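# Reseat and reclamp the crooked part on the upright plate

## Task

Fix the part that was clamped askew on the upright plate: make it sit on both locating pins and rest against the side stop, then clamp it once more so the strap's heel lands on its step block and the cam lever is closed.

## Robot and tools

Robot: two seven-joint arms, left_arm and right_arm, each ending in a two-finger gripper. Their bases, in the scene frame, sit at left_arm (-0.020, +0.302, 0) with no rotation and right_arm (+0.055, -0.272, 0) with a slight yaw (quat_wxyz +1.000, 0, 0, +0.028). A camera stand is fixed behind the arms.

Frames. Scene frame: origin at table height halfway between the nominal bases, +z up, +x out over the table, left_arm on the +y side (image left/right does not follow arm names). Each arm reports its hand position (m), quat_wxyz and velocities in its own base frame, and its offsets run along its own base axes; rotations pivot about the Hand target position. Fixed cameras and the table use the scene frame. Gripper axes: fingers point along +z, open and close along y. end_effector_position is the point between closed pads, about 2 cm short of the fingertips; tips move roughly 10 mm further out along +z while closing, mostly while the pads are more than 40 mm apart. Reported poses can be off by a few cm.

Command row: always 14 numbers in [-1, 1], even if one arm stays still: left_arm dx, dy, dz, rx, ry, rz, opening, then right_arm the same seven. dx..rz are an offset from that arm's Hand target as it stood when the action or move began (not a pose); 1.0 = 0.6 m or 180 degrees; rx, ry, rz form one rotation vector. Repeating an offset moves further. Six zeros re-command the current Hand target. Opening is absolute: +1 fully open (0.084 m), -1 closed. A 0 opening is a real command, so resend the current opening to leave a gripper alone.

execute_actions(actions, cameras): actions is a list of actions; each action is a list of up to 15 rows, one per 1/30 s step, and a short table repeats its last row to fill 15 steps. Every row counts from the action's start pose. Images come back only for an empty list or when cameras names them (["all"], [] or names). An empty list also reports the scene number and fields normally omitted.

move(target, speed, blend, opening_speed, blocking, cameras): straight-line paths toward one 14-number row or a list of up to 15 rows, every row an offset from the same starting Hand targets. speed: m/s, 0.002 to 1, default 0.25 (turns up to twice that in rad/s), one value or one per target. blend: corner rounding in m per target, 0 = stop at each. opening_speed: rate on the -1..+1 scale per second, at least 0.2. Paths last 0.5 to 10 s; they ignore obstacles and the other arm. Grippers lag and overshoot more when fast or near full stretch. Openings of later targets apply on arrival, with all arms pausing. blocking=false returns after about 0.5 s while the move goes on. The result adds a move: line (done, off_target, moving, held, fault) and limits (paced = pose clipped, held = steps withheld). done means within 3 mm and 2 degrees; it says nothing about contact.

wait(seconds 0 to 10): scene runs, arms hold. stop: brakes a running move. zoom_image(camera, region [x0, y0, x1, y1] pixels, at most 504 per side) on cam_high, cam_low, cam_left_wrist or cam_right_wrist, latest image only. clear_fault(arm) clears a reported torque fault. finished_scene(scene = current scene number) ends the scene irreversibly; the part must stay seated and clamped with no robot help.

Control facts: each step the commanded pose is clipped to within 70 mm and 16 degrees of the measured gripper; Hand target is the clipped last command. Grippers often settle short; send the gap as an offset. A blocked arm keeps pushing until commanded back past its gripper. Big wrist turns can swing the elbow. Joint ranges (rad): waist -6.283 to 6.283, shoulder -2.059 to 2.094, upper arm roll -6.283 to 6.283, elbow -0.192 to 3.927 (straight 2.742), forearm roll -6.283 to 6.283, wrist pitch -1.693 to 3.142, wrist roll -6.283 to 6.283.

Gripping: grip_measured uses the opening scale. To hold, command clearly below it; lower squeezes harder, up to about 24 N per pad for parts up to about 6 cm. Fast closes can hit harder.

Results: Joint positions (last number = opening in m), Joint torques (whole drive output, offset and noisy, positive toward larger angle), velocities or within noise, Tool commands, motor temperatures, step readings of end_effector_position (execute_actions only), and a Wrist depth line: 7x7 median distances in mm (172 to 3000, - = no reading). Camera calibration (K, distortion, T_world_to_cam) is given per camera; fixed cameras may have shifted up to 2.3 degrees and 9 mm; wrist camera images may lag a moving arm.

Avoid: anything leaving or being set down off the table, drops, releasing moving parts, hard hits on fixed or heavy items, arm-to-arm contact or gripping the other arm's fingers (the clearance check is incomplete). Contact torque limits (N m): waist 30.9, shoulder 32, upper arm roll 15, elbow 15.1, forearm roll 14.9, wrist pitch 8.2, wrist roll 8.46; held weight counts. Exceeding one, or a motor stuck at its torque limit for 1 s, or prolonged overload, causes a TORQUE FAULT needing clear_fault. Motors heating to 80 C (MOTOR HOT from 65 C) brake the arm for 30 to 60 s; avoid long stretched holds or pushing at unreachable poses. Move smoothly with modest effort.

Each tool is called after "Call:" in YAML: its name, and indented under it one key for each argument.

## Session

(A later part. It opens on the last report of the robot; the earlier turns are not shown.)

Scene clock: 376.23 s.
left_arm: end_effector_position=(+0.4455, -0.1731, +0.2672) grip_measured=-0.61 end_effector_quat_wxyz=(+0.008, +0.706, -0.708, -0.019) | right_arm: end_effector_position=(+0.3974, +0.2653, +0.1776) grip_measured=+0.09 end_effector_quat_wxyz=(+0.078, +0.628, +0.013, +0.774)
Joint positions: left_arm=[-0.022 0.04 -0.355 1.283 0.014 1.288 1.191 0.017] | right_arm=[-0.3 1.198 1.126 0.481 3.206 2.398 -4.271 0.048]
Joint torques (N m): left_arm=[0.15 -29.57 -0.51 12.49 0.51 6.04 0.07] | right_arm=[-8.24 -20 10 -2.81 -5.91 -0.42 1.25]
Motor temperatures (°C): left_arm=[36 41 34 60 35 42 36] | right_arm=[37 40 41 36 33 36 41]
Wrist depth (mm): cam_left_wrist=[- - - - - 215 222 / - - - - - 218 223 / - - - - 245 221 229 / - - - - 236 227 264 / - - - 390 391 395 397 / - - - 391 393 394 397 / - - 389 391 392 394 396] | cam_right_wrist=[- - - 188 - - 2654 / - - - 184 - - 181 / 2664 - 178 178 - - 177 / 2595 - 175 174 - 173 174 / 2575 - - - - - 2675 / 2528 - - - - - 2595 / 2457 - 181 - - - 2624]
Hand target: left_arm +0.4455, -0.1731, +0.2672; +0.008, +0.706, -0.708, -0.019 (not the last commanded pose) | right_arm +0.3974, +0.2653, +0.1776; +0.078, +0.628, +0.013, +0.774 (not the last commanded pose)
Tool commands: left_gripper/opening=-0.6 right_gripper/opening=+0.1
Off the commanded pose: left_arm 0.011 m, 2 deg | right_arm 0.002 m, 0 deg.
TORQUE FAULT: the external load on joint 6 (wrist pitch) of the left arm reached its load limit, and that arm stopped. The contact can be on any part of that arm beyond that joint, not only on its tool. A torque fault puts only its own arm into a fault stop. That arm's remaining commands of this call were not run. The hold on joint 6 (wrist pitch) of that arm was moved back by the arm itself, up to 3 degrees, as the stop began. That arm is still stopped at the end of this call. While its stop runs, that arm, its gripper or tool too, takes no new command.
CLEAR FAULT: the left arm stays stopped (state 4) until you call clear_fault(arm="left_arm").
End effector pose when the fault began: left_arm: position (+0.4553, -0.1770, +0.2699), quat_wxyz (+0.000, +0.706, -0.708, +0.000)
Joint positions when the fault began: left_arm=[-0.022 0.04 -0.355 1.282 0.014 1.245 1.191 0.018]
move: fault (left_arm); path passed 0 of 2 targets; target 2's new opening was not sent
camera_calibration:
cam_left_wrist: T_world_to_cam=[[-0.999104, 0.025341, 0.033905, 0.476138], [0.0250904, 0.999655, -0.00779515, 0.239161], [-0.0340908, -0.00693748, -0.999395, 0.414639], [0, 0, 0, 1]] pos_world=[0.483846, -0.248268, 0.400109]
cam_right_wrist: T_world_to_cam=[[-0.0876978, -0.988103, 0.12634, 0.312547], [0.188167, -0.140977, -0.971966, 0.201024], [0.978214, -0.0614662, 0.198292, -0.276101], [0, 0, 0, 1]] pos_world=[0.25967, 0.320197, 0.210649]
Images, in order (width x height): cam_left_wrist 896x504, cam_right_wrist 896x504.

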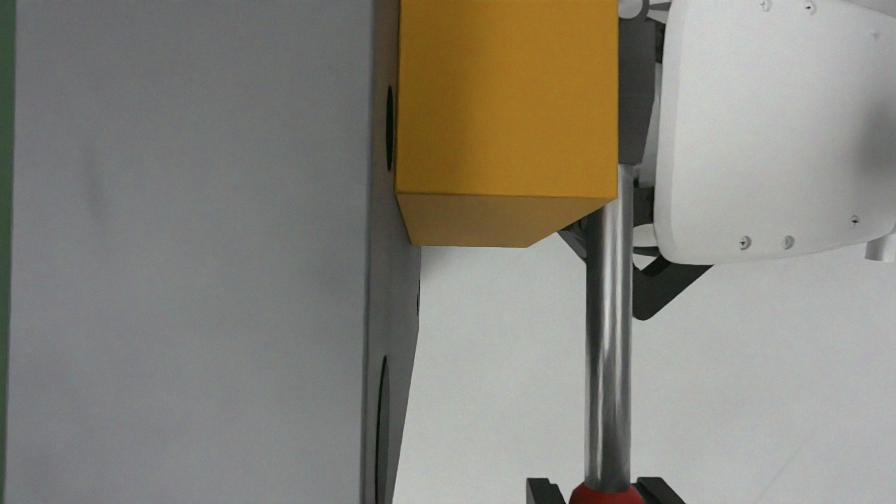

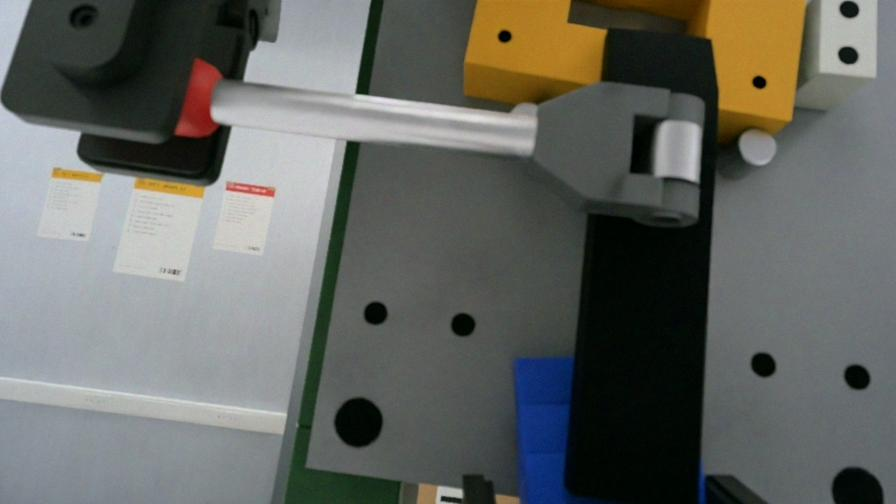

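Call:
clear_fault:
  arm: "left_arm"

Call:
move:
  target:
    - [0,0,0,0,0,0,-0.4,0,-0.003,0,0,0,0,0.1]
    - [0,0,0,0,0,0,-0.4,0,-0.003,0,0,0,0,-0.1]
  opening_speed: 0.6
  speed: 0.1
  cameras: ["cam_left_wrist","cam_right_wrist"]

Scene clock: 389.00 s.
left_arm: end_effector_position=(+0.4455, -0.1731, +0.2672) grip_measured=-0.61 end_effector_quat_wxyz=(+0.008, +0.706, -0.708, -0.019) | right_arm: end_effector_position=(+0.3974, +0.2653, +0.1776) grip_measured=+0.09 end_effector_quat_wxyz=(+0.078, +0.628, +0.013, +0.774)
Joint positions: left_arm=[-0.022 0.04 -0.355 1.283 0.014 1.288 1.191 0.017] | right_arm=[-0.3 1.198 1.126 0.48 3.206 2.398 -4.271 0.048]
Joint torques (N m): left_arm=[0.2 -29.52 -0.5 12.44 0.46 5.98 0.06] | right_arm=[-7.91 -20.45 9.89 -2.91 -5.35 -0.35 1.36]
Motor temperatures (°C): left_arm=[36 42 34 55 35 44 36] | right_arm=[37 40 37 36 33 36 41]
Wrist depth (mm): cam_left_wrist=[- - - - - 215 222 / - - - - - 217 223 / - - - - 245 221 229 / - - - - 236 227 263 / - - - 390 392 395 397 / - - - 391 393 395 398 / - - 388 391 393 394 396] | cam_right_wrist=[- - - 187 - - 2685 / - - - 184 - - 181 / 2664 - 178 178 - - 177 / 2664 - 175 174 - 173 174 / 2595 - - - - - 2685 / 2510 - - - - - 2634 / 2457 - 181 - - - 2556]
Hand target: left_arm +0.4455, -0.1731, +0.2672; +0.008, +0.706, -0.708, -0.019 (not the last commanded pose) | right_arm +0.3974, +0.2653, +0.1776; +0.078, +0.628, +0.013, +0.774 (not the last commanded pose)
Tool commands: left_gripper/opening=-0.6 right_gripper/opening=+0.1
Off the commanded pose: left_arm 0.011 m, 2 deg | right_arm 0.002 m, 0 deg.
TORQUE FAULT, CONTINUED: the left arm's stop, for the torque fault of joint 6 (wrist pitch) that an earlier result reported, is over. The call counts as one of the actions that you can send in this scene. The hold on joint 6 (wrist pitch) of that arm was moved back by the arm itself, up to 3 degrees, as the stop began. That arm's target is now where it stood when the stop ended, not its last command. That arm's gripper keeps its grip as last carried out, and that arm accepts commands again: back off and push less far.
CLEAR FAULT: your call cleared the left arm's torque fault. If a joint's load stays at its limit, that arm stops again at once.

Scene clock: 390.27 s.
left_arm: end_effector_position=(+0.4455, -0.1731, +0.2672) grip_measured=-0.42 end_effector_quat_wxyz=(+0.008, +0.706, -0.708, -0.019) | right_arm: end_effector_position=(+0.3974, +0.2635, +0.1776) grip_measured=-0.10 end_effector_quat_wxyz=(+0.078, +0.628, +0.013, +0.774)
Joint positions: left_arm=[-0.022 0.04 -0.355 1.283 0.014 1.288 1.191 0.026] | right_arm=[-0.306 1.195 1.125 0.475 3.205 2.397 -4.269 0.04]
Joint torques (N m): left_arm=[0.56 -29.78 -0.49 6.06 0.48 -0.53 -0.07] | right_arm=[-7.68 -17.91 9.91 -1.18 -4.48 -0.35 1.4]
Wrist depth (mm): cam_left_wrist=[- - - - - 214 223 / - - - - - 217 225 / - - - - 223 222 232 / - - - 389 238 394 398 / - - - 388 393 395 399 / - - - 390 392 395 400 / - - - 389 393 396 399] | cam_right_wrist=[- - - 187 - - 2793 / - - - 183 - - 181 / 2664 - 179 177 - 176 178 / 2604 - 174 174 - 173 174 / 2604 - - - - - 2675 / 2492 - - - - - 2624 / 2465 - 182 - - - 2585]
Hand target: left_arm +0.4455, -0.1731, +0.2672; +0.008, +0.706, -0.708, -0.019 | right_arm +0.3974, +0.2635, +0.1776; +0.078, +0.628, +0.013, +0.774
Off the commanded pose: left_arm 0.000 m, 0 deg | right_arm 0.000 m, 0 deg.
move: done
camera_calibration:
cam_left_wrist: T_world_to_cam=[[-0.999104, 0.025341, 0.033905, 0.476138], [0.0250904, 0.999655, -0.00779515, 0.239161], [-0.0340908, -0.00693748, -0.999395, 0.414639], [0, 0, 0, 1]] pos_world=[0.483846, -0.248268, 0.400109]
cam_right_wrist: T_world_to_cam=[[-0.0876119, -0.988109, 0.12635, 0.310638], [0.188276, -0.140977, -0.971945, 0.200742], [0.9782, -0.0613652, 0.198389, -0.276169], [0, 0, 0, 1]] pos_world=[0.259569, 0.318297, 0.210649]
Images, in order (width x height): cam_left_wrist 896x504, cam_right_wrist 896x504.

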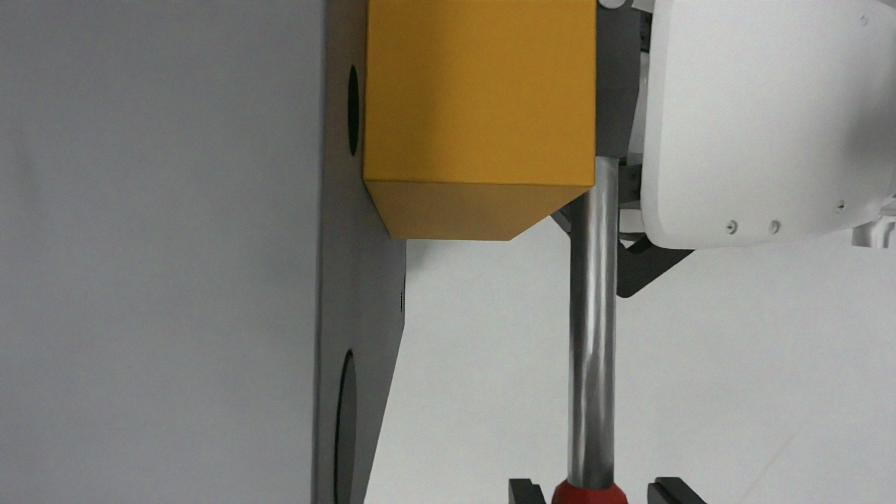

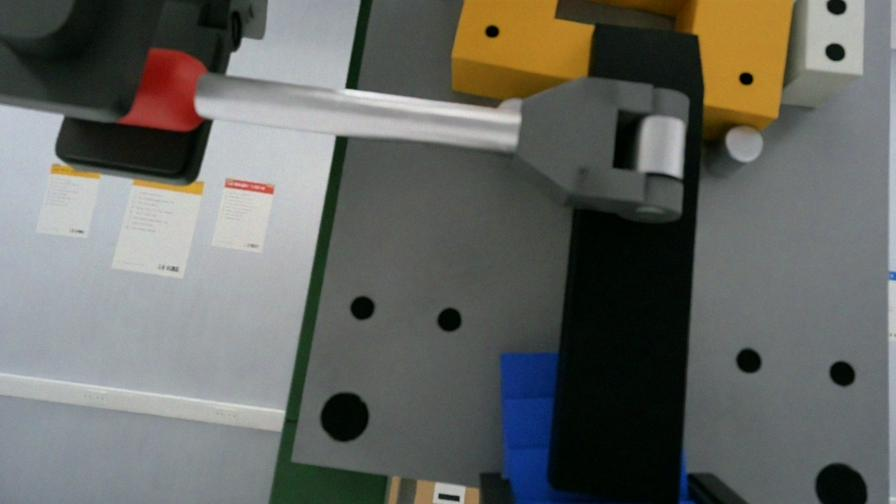

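Call:
move:
  target:
    - [0,0,0,0,0,0,-0.4,0,0,0,0,0,0,-0.2]
    - [-0.04,-0.003,0,0,0,0.06,-0.4,0,0,0,0,0,0,-0.2]
    - [-0.079,-0.012,0,0,0,0.125,-0.4,0,0,0,0,0,0,-0.2]
  blend: [0,0.01,0]
  opening_speed: 0.8
  speed: 0.08
  cameras: ["cam_left_wrist","cam_right_wrist"]

Scene clock: 408.20 s.
left_arm: end_effector_position=(+0.3981, -0.1803, +0.2672) grip_measured=-0.41 end_effector_quat_wxyz=(+0.012, +0.831, -0.556, -0.017) | right_arm: end_effector_position=(+0.3974, +0.2635, +0.1776) grip_measured=-0.10 end_effector_quat_wxyz=(+0.078, +0.628, +0.013, +0.774)
Joint positions: left_arm=[-0.028 -0.11 -0.369 1.125 -0.059 1.267 0.805 0.026] | right_arm=[-0.306 1.195 1.125 0.476 3.205 2.397 -4.269 0.04]
Joint torques (N m): left_arm=[-10.41 -40.49 -3.46 4.34 -3.21 0.83 -1.66] | right_arm=[-3.68 -5.37 12.35 5.69 0.77 0.41 1.11]
Motor temperatures (°C): left_arm=[36 42 34 49 35 42 36] | right_arm=[37 39 35 36 33 36 41]
Wrist depth (mm): cam_left_wrist=[- - - - - 215 394 / - - - 196 391 215 219 / - - - 390 223 218 223 / 384 386 388 390 239 223 228 / 385 387 389 390 392 394 236 / 386 387 389 391 393 394 396 / 386 387 389 392 393 395 397] | cam_right_wrist=[- - - 187 - - 2816 / 2738 - - - - - 181 / 2685 - 179 177 - 176 178 / 2644 - 174 174 - 173 174 / 2566 - - - - - 2634 / 2528 - - - - - 2644 / 2501 - 182 - - - 2556]
Hand target: left_arm +0.3981, -0.1803, +0.2672; +0.012, +0.831, -0.556, -0.017 | right_arm +0.3974, +0.2635, +0.1776; +0.078, +0.628, +0.013, +0.774
Off the commanded pose: left_arm 0.000 m, 0 deg | right_arm 0.000 m, 0 deg.
move: done
camera_calibration:
cam_left_wrist: T_world_to_cam=[[-0.932768, -0.358886, 0.0338471, 0.333312], [-0.359328, 0.933178, -0.00784233, 0.388632], [-0.0287709, -0.0194773, -0.999396, 0.40859], [0, 0, 0, 1]] pos_world=[0.462305, -0.235084, 0.400109]
cam_right_wrist: T_world_to_cam=[[-0.0876978, -0.988103, 0.12634, 0.310669], [0.188167, -0.140977, -0.971966, 0.200756], [0.978214, -0.0614662, 0.198292, -0.276218], [0, 0, 0, 1]] pos_world=[0.25967, 0.318297, 0.210649]
Images, in order (width x height): cam_left_wrist 896x504, cam_right_wrist 896x504.

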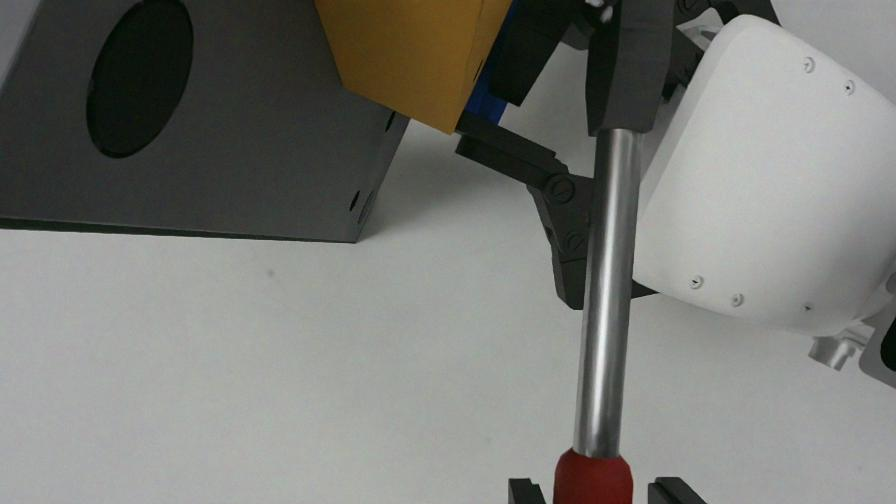

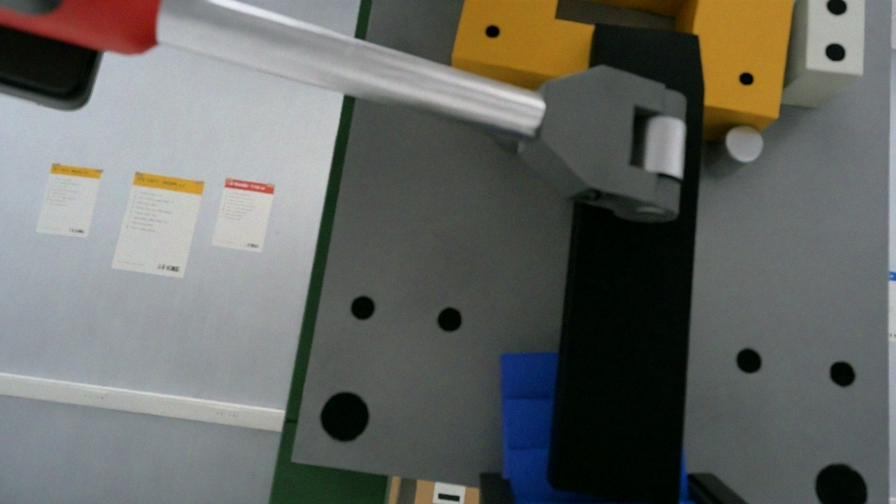

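Call:
move:
  target:
    - [-0.075,-0.048,0,0,0,0.139,-0.4,0,0,0,0,0,0,-0.45]
    - [-0.123,-0.123,0,0,0,0.278,-0.4,0,0,0,0,0,0,-0.45]
    - [-0.135,-0.193,0,0,0,0.389,-0.4,0,0,0,0,0,0,-0.45]
  blend: [0.008,0.008,0]
  opening_speed: 1
  speed: 0.08
  cameras: ["cam_high","cam_left_wrist","cam_right_wrist"]

Scene clock: 424.40 s.
left_arm: end_effector_position=(+0.3171, -0.2961, +0.2672) grip_measured=-0.42 end_effector_quat_wxyz=(+0.020, +1.000, +0.021, -0.007) | right_arm: end_effector_position=(+0.3974, +0.2635, +0.1776) grip_measured=-0.10 end_effector_quat_wxyz=(+0.078, +0.628, +0.013, +0.774)
Joint positions: left_arm=[-0.024 -0.202 -0.653 1.058 -0.174 1.21 -0.649 0.026] | right_arm=[-0.306 1.195 1.125 0.476 3.205 2.397 -4.269 0.04]
Joint torques (N m): left_arm=[9.07 -5.09 -0.48 23.22 1.75 -2.57 -1.43] | right_arm=[6.85 -14.42 17.18 -1.66 -3.88 1.66 0.44]
Wrist depth (mm): cam_left_wrist=[381 382 383 - 209 386 388 / 382 384 384 385 211 388 388 / 384 384 234 219 211 389 389 / 384 386 386 219 211 390 390 / 385 386 387 224 215 390 391 / 387 387 389 230 222 392 392 / 387 388 390 - 391 392 393] | cam_right_wrist=[2805 2816 - 187 - - 2805 / 2782 - 182 182 - - 181 / 2685 - 179 178 - 176 178 / 2614 - 174 174 - 173 174 / 2547 - - - - - 2644 / 2492 - - - - - 2664 / 2483 - 182 - - - 2547]
Hand target: left_arm +0.3171, -0.2961, +0.2672; +0.020, +1.000, +0.021, -0.007 | right_arm +0.3974, +0.2635, +0.1776; +0.078, +0.628, +0.013, +0.774
Off the commanded pose: left_arm 0.000 m, 0 deg | right_arm 0.000 m, 0 deg.
move: done; blend cut to 0 m at target 1
camera_calibration:
cam_left_wrist: T_world_to_cam=[[0.0186334, -0.99925, 0.03393, -0.275178], [-0.999791, -0.0189094, -0.00783112, 0.388825], [0.00846685, -0.033777, -0.999394, 0.387963], [0, 0, 0, 1]] pos_world=[0.390586, -0.254515, 0.400109]
cam_right_wrist: T_world_to_cam=[[-0.0876978, -0.988103, 0.12634, 0.310669], [0.188167, -0.140977, -0.971966, 0.200756], [0.978214, -0.0614662, 0.198292, -0.276218], [0, 0, 0, 1]] pos_world=[0.25967, 0.318297, 0.210649]
Images, in order (width x height): cam_high 896x504, cam_left_wrist 896x504, cam_right_wrist 896x504.

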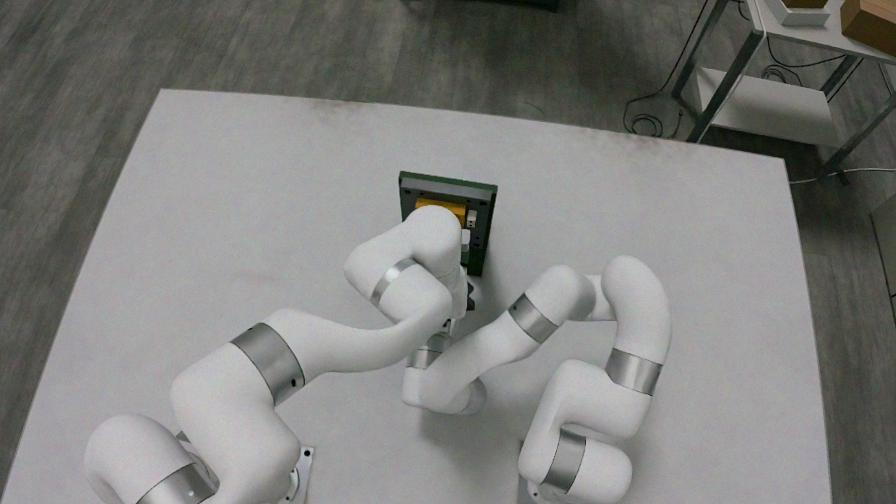

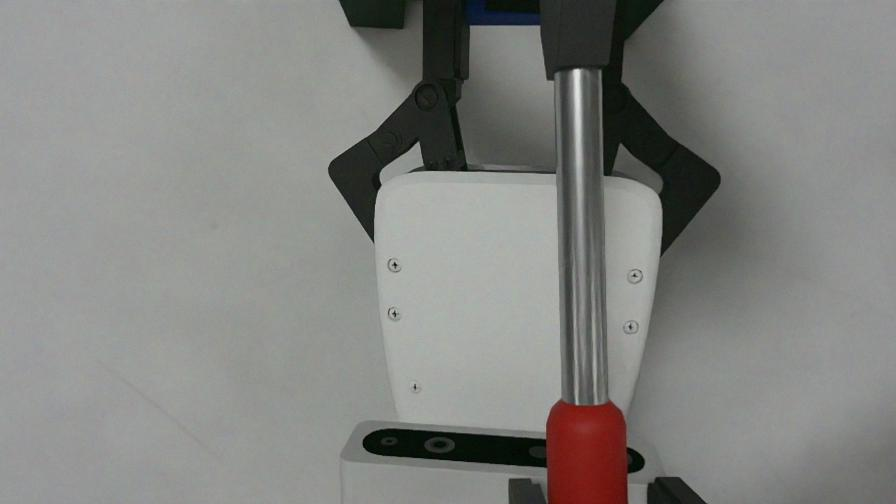

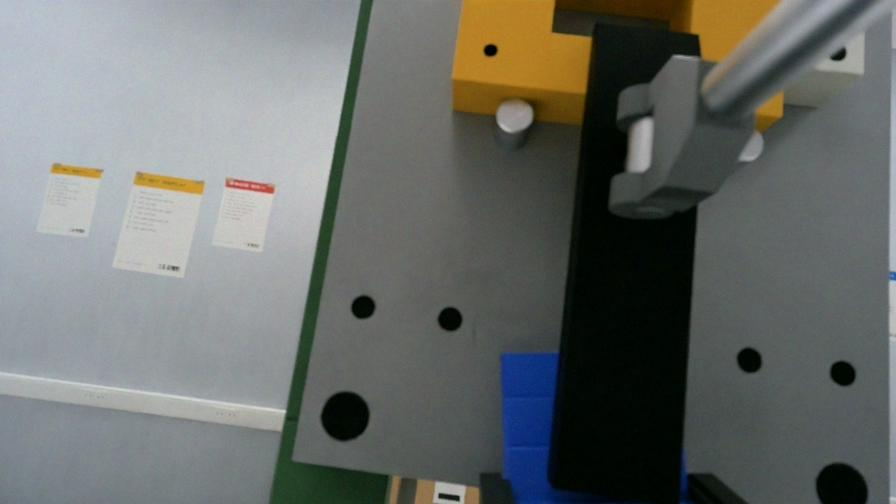

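Call:
zoom_image:
  camera: "cam_right_wrist"
  region: [440, 0, 896, 250]

Call:
zoom_image:
  camera: "cam_high"
  region: [380, 150, 520, 290]

Scaled by 1.105 from the camera's 896x504 image, which has a finer 1280x720 frame.

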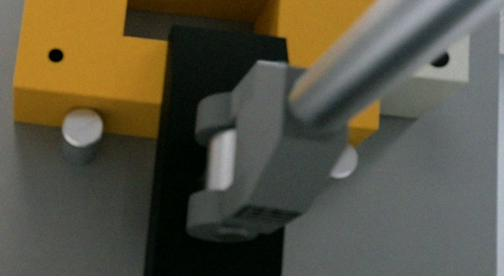

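Scaled by 3.600 from the camera's 896x504 image, which has a finer 1280x720 frame.

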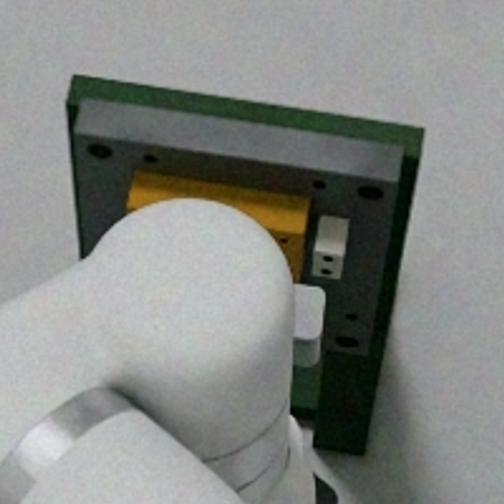

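Call:
move:
  target:
    - [0,0,0,0,0,0,0.1,0,0,0,0,0,0,-0.45]
    - [0,0,0.2,0,0,0,0.1,0,0,0,0,0,0,-0.45]
    - [0.138,0.135,0.2,0,0,0,-1,0,0,0,0,0,0,-0.45]
    - [0.235,0.127,0.2,0,0,0,-1,0,0,0,0,0,0,-0.45]
    - [0.235,0.127,0.113,0,0,0,-1,0,0,0,0,0,0,-0.45]
  blend: [0,0.01,0,0.01,0]
  speed: [0.1,0.12,0.2,0.15,0.1]
  cameras: ["cam_high","cam_left_wrist","cam_right_wrist"]

Scene clock: 454.43 s.
left_arm: end_effector_position=(+0.4581, -0.2199, +0.3351) grip_measured=-1.00 end_effector_quat_wxyz=(+0.020, +1.000, +0.021, -0.007) | right_arm: end_effector_position=(+0.3974, +0.2635, +0.1776) grip_measured=-0.10 end_effector_quat_wxyz=(+0.078, +0.628, +0.013, +0.774)
Joint positions: left_arm=[0.069 0.115 -0.535 1.541 0.016 1.437 -0.507 0] | right_arm=[-0.306 1.195 1.125 0.476 3.205 2.397 -4.269 0.04]
Joint torques (N m): left_arm=[8.33 -46.76 1.03 7.34 -0.88 -2.66 0.93] | right_arm=[7.47 -20.4 20.16 -1.71 -3.35 2.34 -0.49]
Motor temperatures (°C): left_arm=[36 41 34 58 35 41 36] | right_arm=[37 39 36 36 33 36 41]
Wrist depth (mm): cam_left_wrist=[446 447 449 450 451 453 453 / 447 449 450 451 435 435 455 / 449 450 451 452 435 436 315 / 450 451 452 - 437 - 253 / 452 452 454 - - - - / 452 454 454 - - - - / 453 455 457 - - - -] | cam_right_wrist=[2816 2805 - 187 - - 2793 / 2771 - 182 182 - - 181 / 2706 - 179 178 - 176 178 / 2624 - 175 174 - 173 174 / 2556 - - - - - 2654 / 2510 - - - - - 2585 / 2510 - 182 - - - 2595]
Hand target: left_arm +0.4581, -0.2199, +0.3350; +0.020, +1.000, +0.021, -0.007 | right_arm +0.3974, +0.2635, +0.1776; +0.078, +0.628, +0.013, +0.774
Off the commanded pose: left_arm 0.000 m, 0 deg | right_arm 0.000 m, 0 deg.
move: done
camera_calibration:
cam_left_wrist: T_world_to_cam=[[0.0186333, -0.999254, 0.0338301, -0.203917], [-0.999791, -0.0189085, -0.00783301, 0.531768], [0.00846685, -0.0336771, -0.999397, 0.457121], [0, 0, 0, 1]] pos_world=[0.531586, -0.178316, 0.467909]
cam_right_wrist: T_world_to_cam=[[-0.0876978, -0.988103, 0.12634, 0.310669], [0.188167, -0.140977, -0.971966, 0.200756], [0.978214, -0.0614662, 0.198292, -0.276218], [0, 0, 0, 1]] pos_world=[0.25967, 0.318297, 0.210649]
Images, in order (width x height): cam_high 896x504, cam_left_wrist 896x504, cam_right_wrist 896x504.

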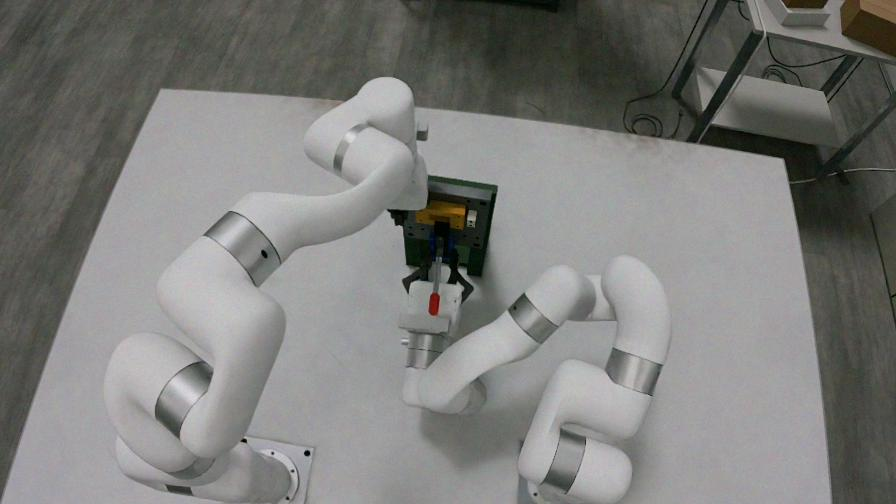

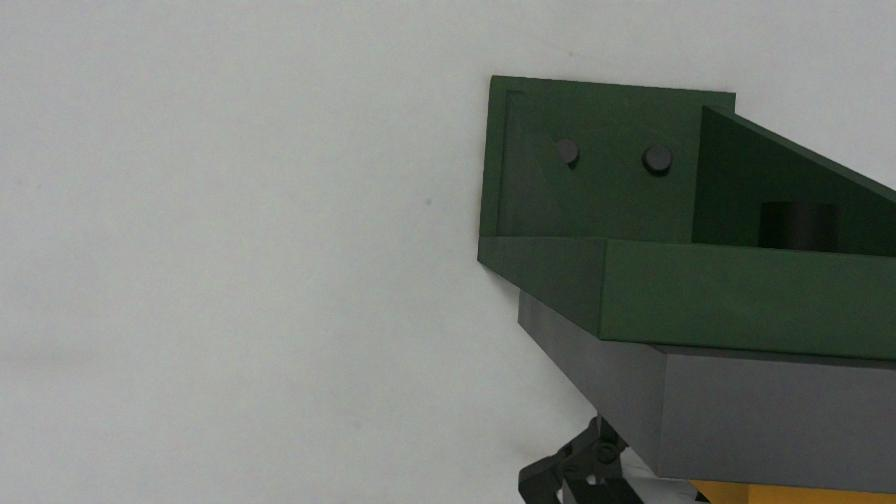

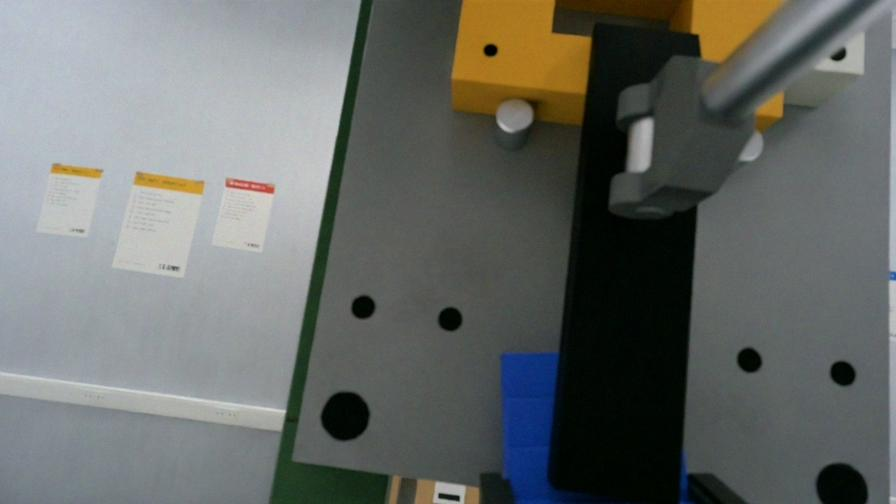

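Call:
move:
  target:
    - [0,-0.025,0,0,0,0,-1,0,0,0,0,0,0,-0.45]
    - [0,-0.042,0,0,0,0,-1,0,0,0,0,0,0,-0.45]
  blend: [0.002,0]
  speed: [0.05,0.02]
  cameras: ["cam_high","cam_right_wrist"]

Call:
zoom_image:
  camera: "cam_high"
  region: [380, 150, 520, 290]

Scene clock: 463.63 s.
left_arm: end_effector_position=(+0.4581, -0.2450, +0.3350) grip_measured=-1.00 end_effector_quat_wxyz=(+0.020, +1.000, +0.021, -0.007) | right_arm: end_effector_position=(+0.3974, +0.2635, +0.1776) grip_measured=-0.10 end_effector_quat_wxyz=(+0.078, +0.628, +0.013, +0.774)
Joint positions: left_arm=[0.029 0.161 -0.557 1.59 0.044 1.445 -0.569 0] | right_arm=[-0.306 1.195 1.125 0.476 3.205 2.397 -4.269 0.04]
Joint torques (N m): left_arm=[-10.28 -14.98 -6.47 23.58 2.06 -0.34 -1.53] | right_arm=[7.38 -19.7 21.65 -1.67 -1.49 2.73 -0.9]
Wrist depth (mm): cam_left_wrist=[445 445 446 449 451 453 453 / 446 446 448 450 435 453 456 / 446 448 450 451 435 392 456 / 447 450 450 - 438 193 251 / 448 452 - - - - - / 451 452 - - - - - / 452 453 - - - - -] | cam_right_wrist=[2816 2851 - 187 - - 2816 / 2760 - 182 182 - - 181 / 2675 - 179 178 - 176 178 / 2624 - 174 174 - 173 174 / 2566 - - - - - 2685 / 2501 - - - - - 2624 / 2457 - 182 - - - 2556]
Hand target: left_arm +0.4581, -0.2451, +0.3350; +0.020, +1.000, +0.021, -0.007 | right_arm +0.3974, +0.2635, +0.1776; +0.078, +0.628, +0.013, +0.774
Off the commanded pose: left_arm 0.000 m, 0 deg | right_arm 0.000 m, 0 deg.
move: done
camera_calibration:
cam_right_wrist: T_world_to_cam=[[-0.0876978, -0.988103, 0.12634, 0.310669], [0.188167, -0.140977, -0.971966, 0.200756], [0.978214, -0.0614662, 0.198292, -0.276218], [0, 0, 0, 1]] pos_world=[0.25967, 0.318297, 0.210649]
Images, in order (width x height): cam_high 896x504, cam_right_wrist 896x504.

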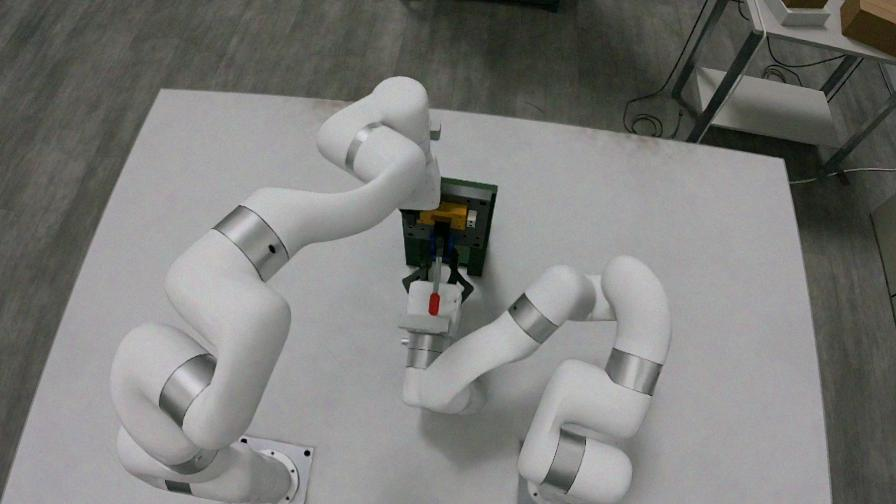

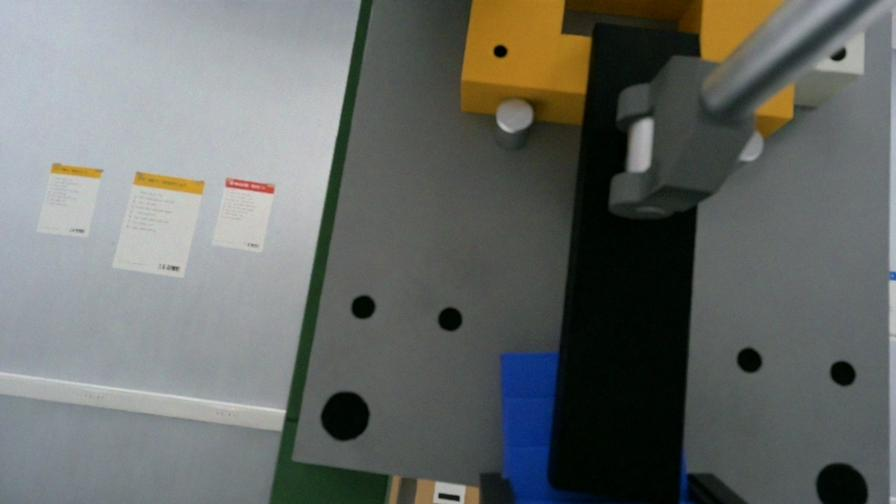

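Scaled by 3.600 from the camera's 896x504 image, which has a finer 1280x720 frame.

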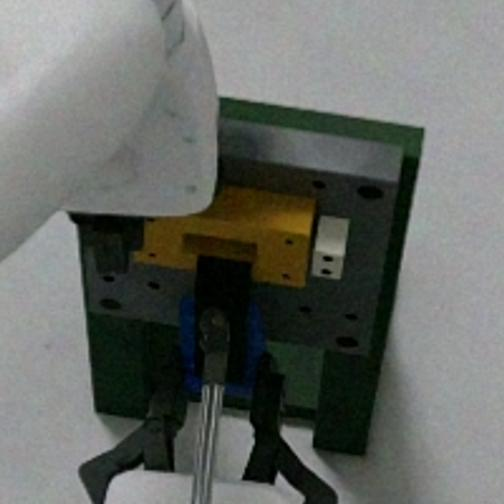

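Call:
move:
  target: [0,-0.006,0,0,0,0,-1,0,0,0,0,0,0,-0.45]
  speed: 0.02
  cameras: ["cam_high","cam_right_wrist"]

Call:
zoom_image:
  camera: "cam_high"
  region: [380, 150, 520, 290]

Call:
zoom_image:
  camera: "cam_right_wrist"
  region: [440, 0, 896, 250]

Scene clock: 471.93 s.
left_arm: end_effector_position=(+0.4581, -0.2486, +0.3350) grip_measured=-1.00 end_effector_quat_wxyz=(+0.020, +1.000, +0.021, -0.007) | right_arm: end_effector_position=(+0.3974, +0.2635, +0.1776) grip_measured=-0.10 end_effector_quat_wxyz=(+0.078, +0.628, +0.013, +0.774)
Joint positions: left_arm=[0.023 0.168 -0.56 1.598 0.048 1.447 -0.578 0] | right_arm=[-0.306 1.195 1.125 0.476 3.205 2.397 -4.269 0.04]
Joint torques (N m): left_arm=[-11.44 -15.69 -7.78 24.17 1.79 -0.52 -1.28] | right_arm=[7.38 -19.84 23.18 -1.59 -0.15 3 -0.98]
Motor temperatures (°C): left_arm=[36 42 34 57 35 41 36] | right_arm=[37 40 37 36 33 36 41]
Wrist depth (mm): cam_left_wrist=[445 446 447 449 451 453 455 / 445 447 448 449 434 453 455 / 447 449 449 286 436 384 455 / 449 450 452 - 270 198 246 / 449 450 - - - - - / 450 452 - - - - - / 452 453 - - - - -] | cam_right_wrist=[2805 2805 - 187 - - 2828 / 2696 - 182 182 - - 2828 / 2696 - 179 178 - 176 178 / 2634 - 174 174 - 173 174 / 2566 - - - - - 2696 / 2528 - - - - - 2575 / 2457 - 182 - - - 2575]
Hand target: left_arm +0.4581, -0.2487, +0.3350; +0.020, +1.000, +0.021, -0.007 | right_arm +0.3974, +0.2635, +0.1776; +0.078, +0.628, +0.013, +0.774
Off the commanded pose: left_arm 0.000 m, 0 deg | right_arm 0.000 m, 0 deg.
move: done
camera_calibration:
cam_right_wrist: T_world_to_cam=[[-0.0876978, -0.988103, 0.12634, 0.310669], [0.188167, -0.140977, -0.971966, 0.200756], [0.978214, -0.0614662, 0.198292, -0.276218], [0, 0, 0, 1]] pos_world=[0.25967, 0.318297, 0.210649]
Images, in order (width x height): cam_high 896x504, cam_right_wrist 896x504.

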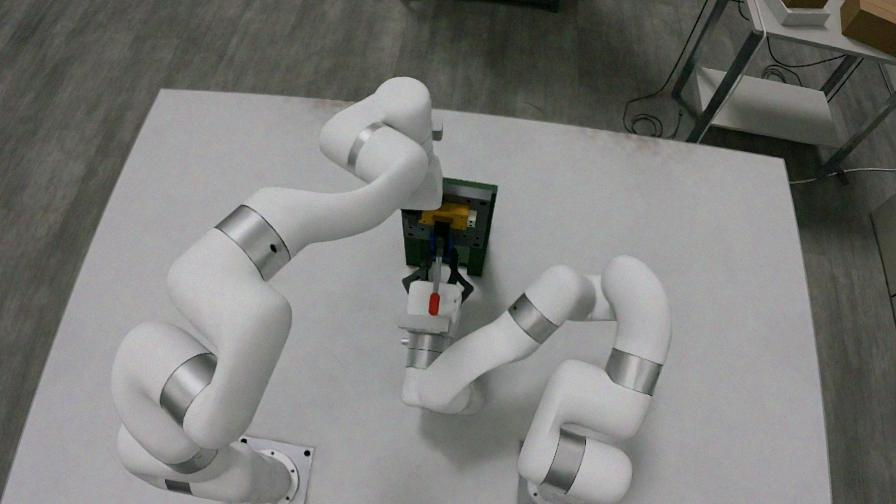

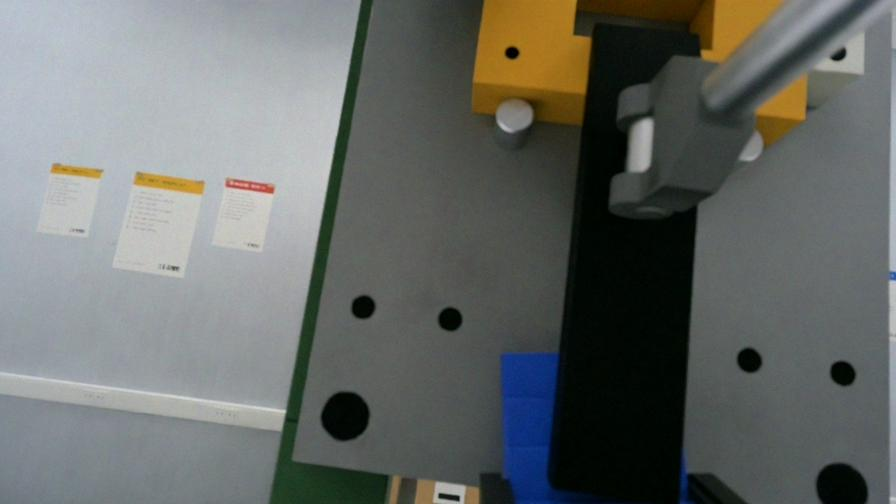

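Scaled by 3.600 from the camera's 896x504 image, which has a finer 1280x720 frame.

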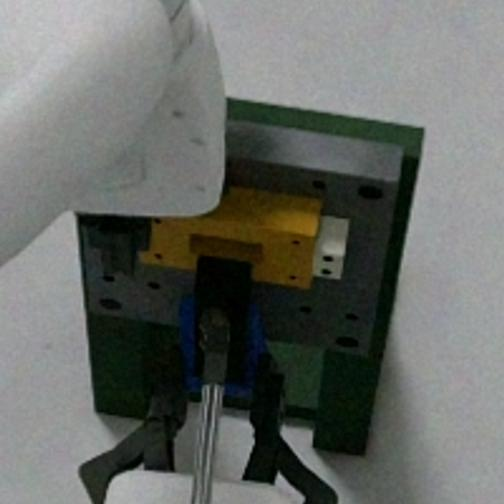

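Scaled by 1.105 from the camera's 896x504 image, which has a finer 1280x720 frame.

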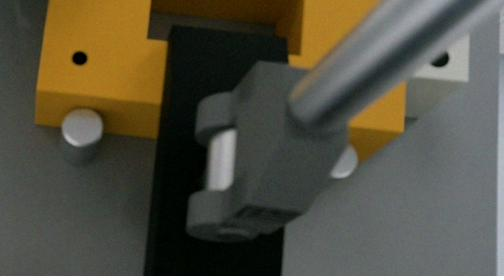

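Call:
move:
  target: [0,-0.005,0,0,0,0,-1,0,0,0,0,0,0,-0.45]
  speed: 0.02
  cameras: ["cam_right_wrist"]

Scene clock: 476.47 s.
left_arm: end_effector_position=(+0.4580, -0.2516, +0.3350) grip_measured=-1.00 end_effector_quat_wxyz=(+0.020, +1.000, +0.021, -0.007) | right_arm: end_effector_position=(+0.3974, +0.2635, +0.1776) grip_measured=-0.10 end_effector_quat_wxyz=(+0.078, +0.628, +0.013, +0.774)
Joint positions: left_arm=[0.018 0.174 -0.562 1.604 0.051 1.448 -0.585 0] | right_arm=[-0.306 1.195 1.125 0.476 3.205 2.397 -4.269 0.04]
Joint torques (N m): left_arm=[-12.96 -9.53 -8.23 27.31 1.39 -3.97 -1.39] | right_arm=[6.63 -19.13 24.44 -1.65 0.02 3.19 -1.09]
Motor temperatures (°C): left_arm=[36 42 34 58 35 41 36] | right_arm=[37 40 38 36 33 36 41]
Wrist depth (mm): cam_left_wrist=[448 448 449 448 450 451 452 / 449 450 450 452 434 450 452 / 451 450 452 451 434 392 453 / 451 452 452 - 262 192 233 / 453 - - - - - - / 454 455 - - - - - / 455 456 - - - - -] | cam_right_wrist=[2793 2805 - 187 - - 2805 / 2727 - 182 182 - - 2805 / 2675 - 179 178 - 176 178 / 2624 - 174 174 - 173 174 / 2575 - - - - - 2654 / 2483 - - - - - 2614 / 2448 - 182 - - - 2575]
Hand target: left_arm +0.4581, -0.2517, +0.3350; +0.020, +1.000, +0.021, -0.007 | right_arm +0.3974, +0.2635, +0.1776; +0.078, +0.628, +0.013, +0.774
Off the commanded pose: left_arm 0.000 m, 0 deg | right_arm 0.000 m, 0 deg.
move: done
camera_calibration:
cam_right_wrist: T_world_to_cam=[[-0.0876978, -0.988103, 0.12634, 0.310669], [0.188167, -0.140977, -0.971966, 0.200756], [0.978214, -0.0614662, 0.198292, -0.276218], [0, 0, 0, 1]] pos_world=[0.25967, 0.318297, 0.210649]
Images, in order (width x height): cam_right_wrist 896x504.

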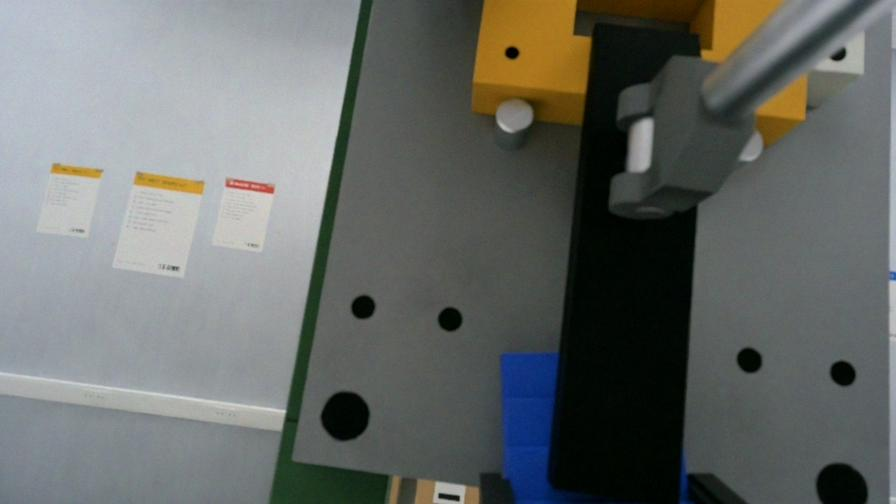

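Call:
move:
  target:
    - [0,0.053,0,0,0,0,-1,0,0,0,0,0,0,-0.45]
    - [0,0.053,0.087,0,0,0,-1,0,0,0,0,0,0,-0.45]
    - [-0.12,0.053,0.087,0,0,0,-1,0,0,0,0,0,0,-0.45]
    - [-0.235,-0.074,0.087,0,0,0,0.1,0,0,0,0,0,0,-0.45]
    - [-0.235,-0.074,-0.113,0,0,0,-0.4,0,0,0,0,0,0,-0.45]
  blend: [0.008,0.01,0.02,0,0]
  speed: [0.08,0.15,0.2,0.2,0.12]
  cameras: ["cam_left_wrist","cam_right_wrist"]

Scene clock: 496.50 s.
left_arm: end_effector_position=(+0.3171, -0.2961, +0.2672) grip_measured=-0.42 end_effector_quat_wxyz=(+0.020, +1.000, +0.021, -0.007) | right_arm: end_effector_position=(+0.3974, +0.2635, +0.1776) grip_measured=-0.10 end_effector_quat_wxyz=(+0.078, +0.628, +0.013, +0.774)
Joint positions: left_arm=[-0.018 -0.203 -0.659 1.058 -0.175 1.211 -0.648 0.026] | right_arm=[-0.306 1.195 1.125 0.476 3.205 2.397 -4.269 0.04]
Joint torques (N m): left_arm=[-5.37 -5.09 0.46 7.56 1.65 -2.55 -0.71] | right_arm=[6.09 -18.09 27.11 -1.73 0.77 3.1 -1.21]
Motor temperatures (°C): left_arm=[36 41 34 60 34 44 36] | right_arm=[36 40 40 36 33 37 41]
Wrist depth (mm): cam_left_wrist=[385 385 384 - - 386 387 / 386 386 386 387 386 387 388 / 386 386 386 226 214 387 388 / 387 387 387 220 212 388 388 / 388 388 389 224 215 390 390 / 389 389 390 231 220 390 389 / 389 389 390 239 226 390 391] | cam_right_wrist=[2839 2828 - 187 - - 2805 / 2760 - 182 182 - - 2782 / 2685 - 179 178 - 176 178 / 2624 - 174 174 - 173 174 / 2585 - - - - - 2644 / 2519 - - - - - 2604 / 2448 - 181 - - - 2566]
Hand target: left_arm +0.3171, -0.2961, +0.2672; +0.020, +1.000, +0.021, -0.007 | right_arm +0.3974, +0.2635, +0.1776; +0.078, +0.628, +0.013, +0.774
Off the commanded pose: left_arm 0.000 m, 0 deg | right_arm 0.000 m, 0 deg.
move: done
camera_calibration:
cam_left_wrist: T_world_to_cam=[[0.0186333, -0.999254, 0.0338301, -0.275139], [-0.999791, -0.0189085, -0.00783301, 0.388826], [0.00846685, -0.0336771, -0.999397, 0.38799], [0, 0, 0, 1]] pos_world=[0.390586, -0.254516, 0.400109]
cam_right_wrist: T_world_to_cam=[[-0.0876978, -0.988103, 0.12634, 0.310669], [0.188167, -0.140977, -0.971966, 0.200756], [0.978214, -0.0614662, 0.198292, -0.276218], [0, 0, 0, 1]] pos_world=[0.25967, 0.318297, 0.210649]
Images, in order (width x height): cam_left_wrist 896x504, cam_right_wrist 896x504.

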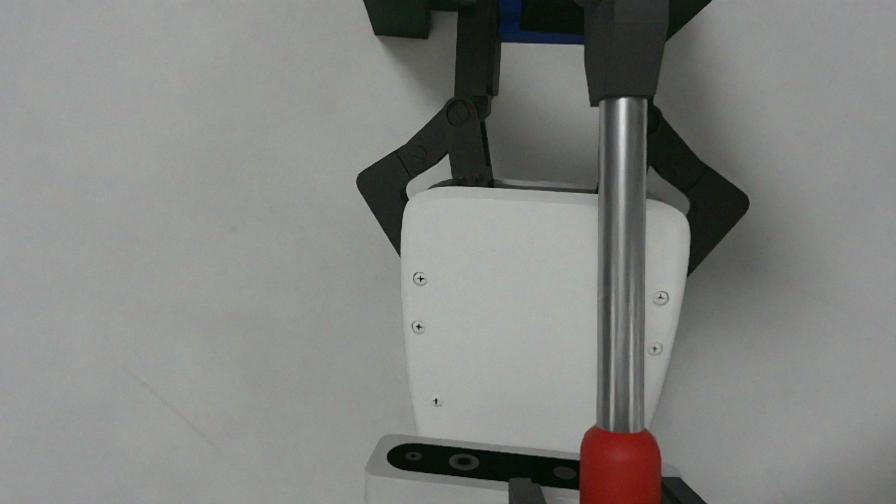

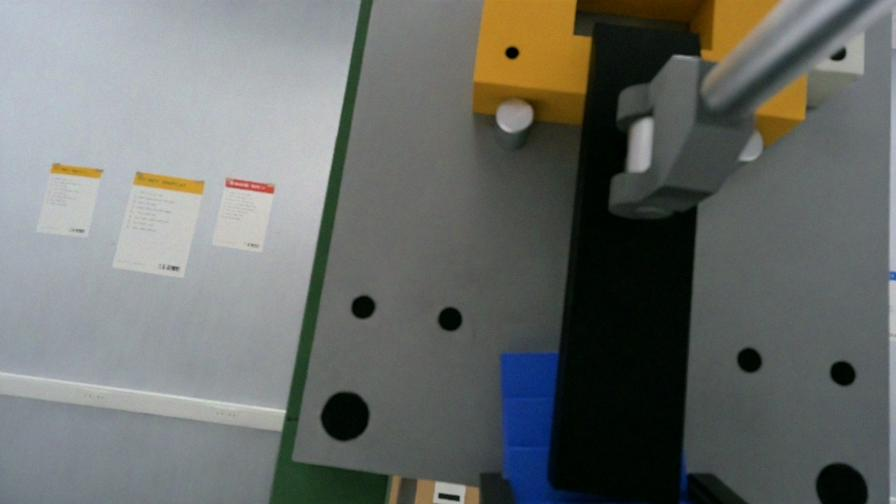

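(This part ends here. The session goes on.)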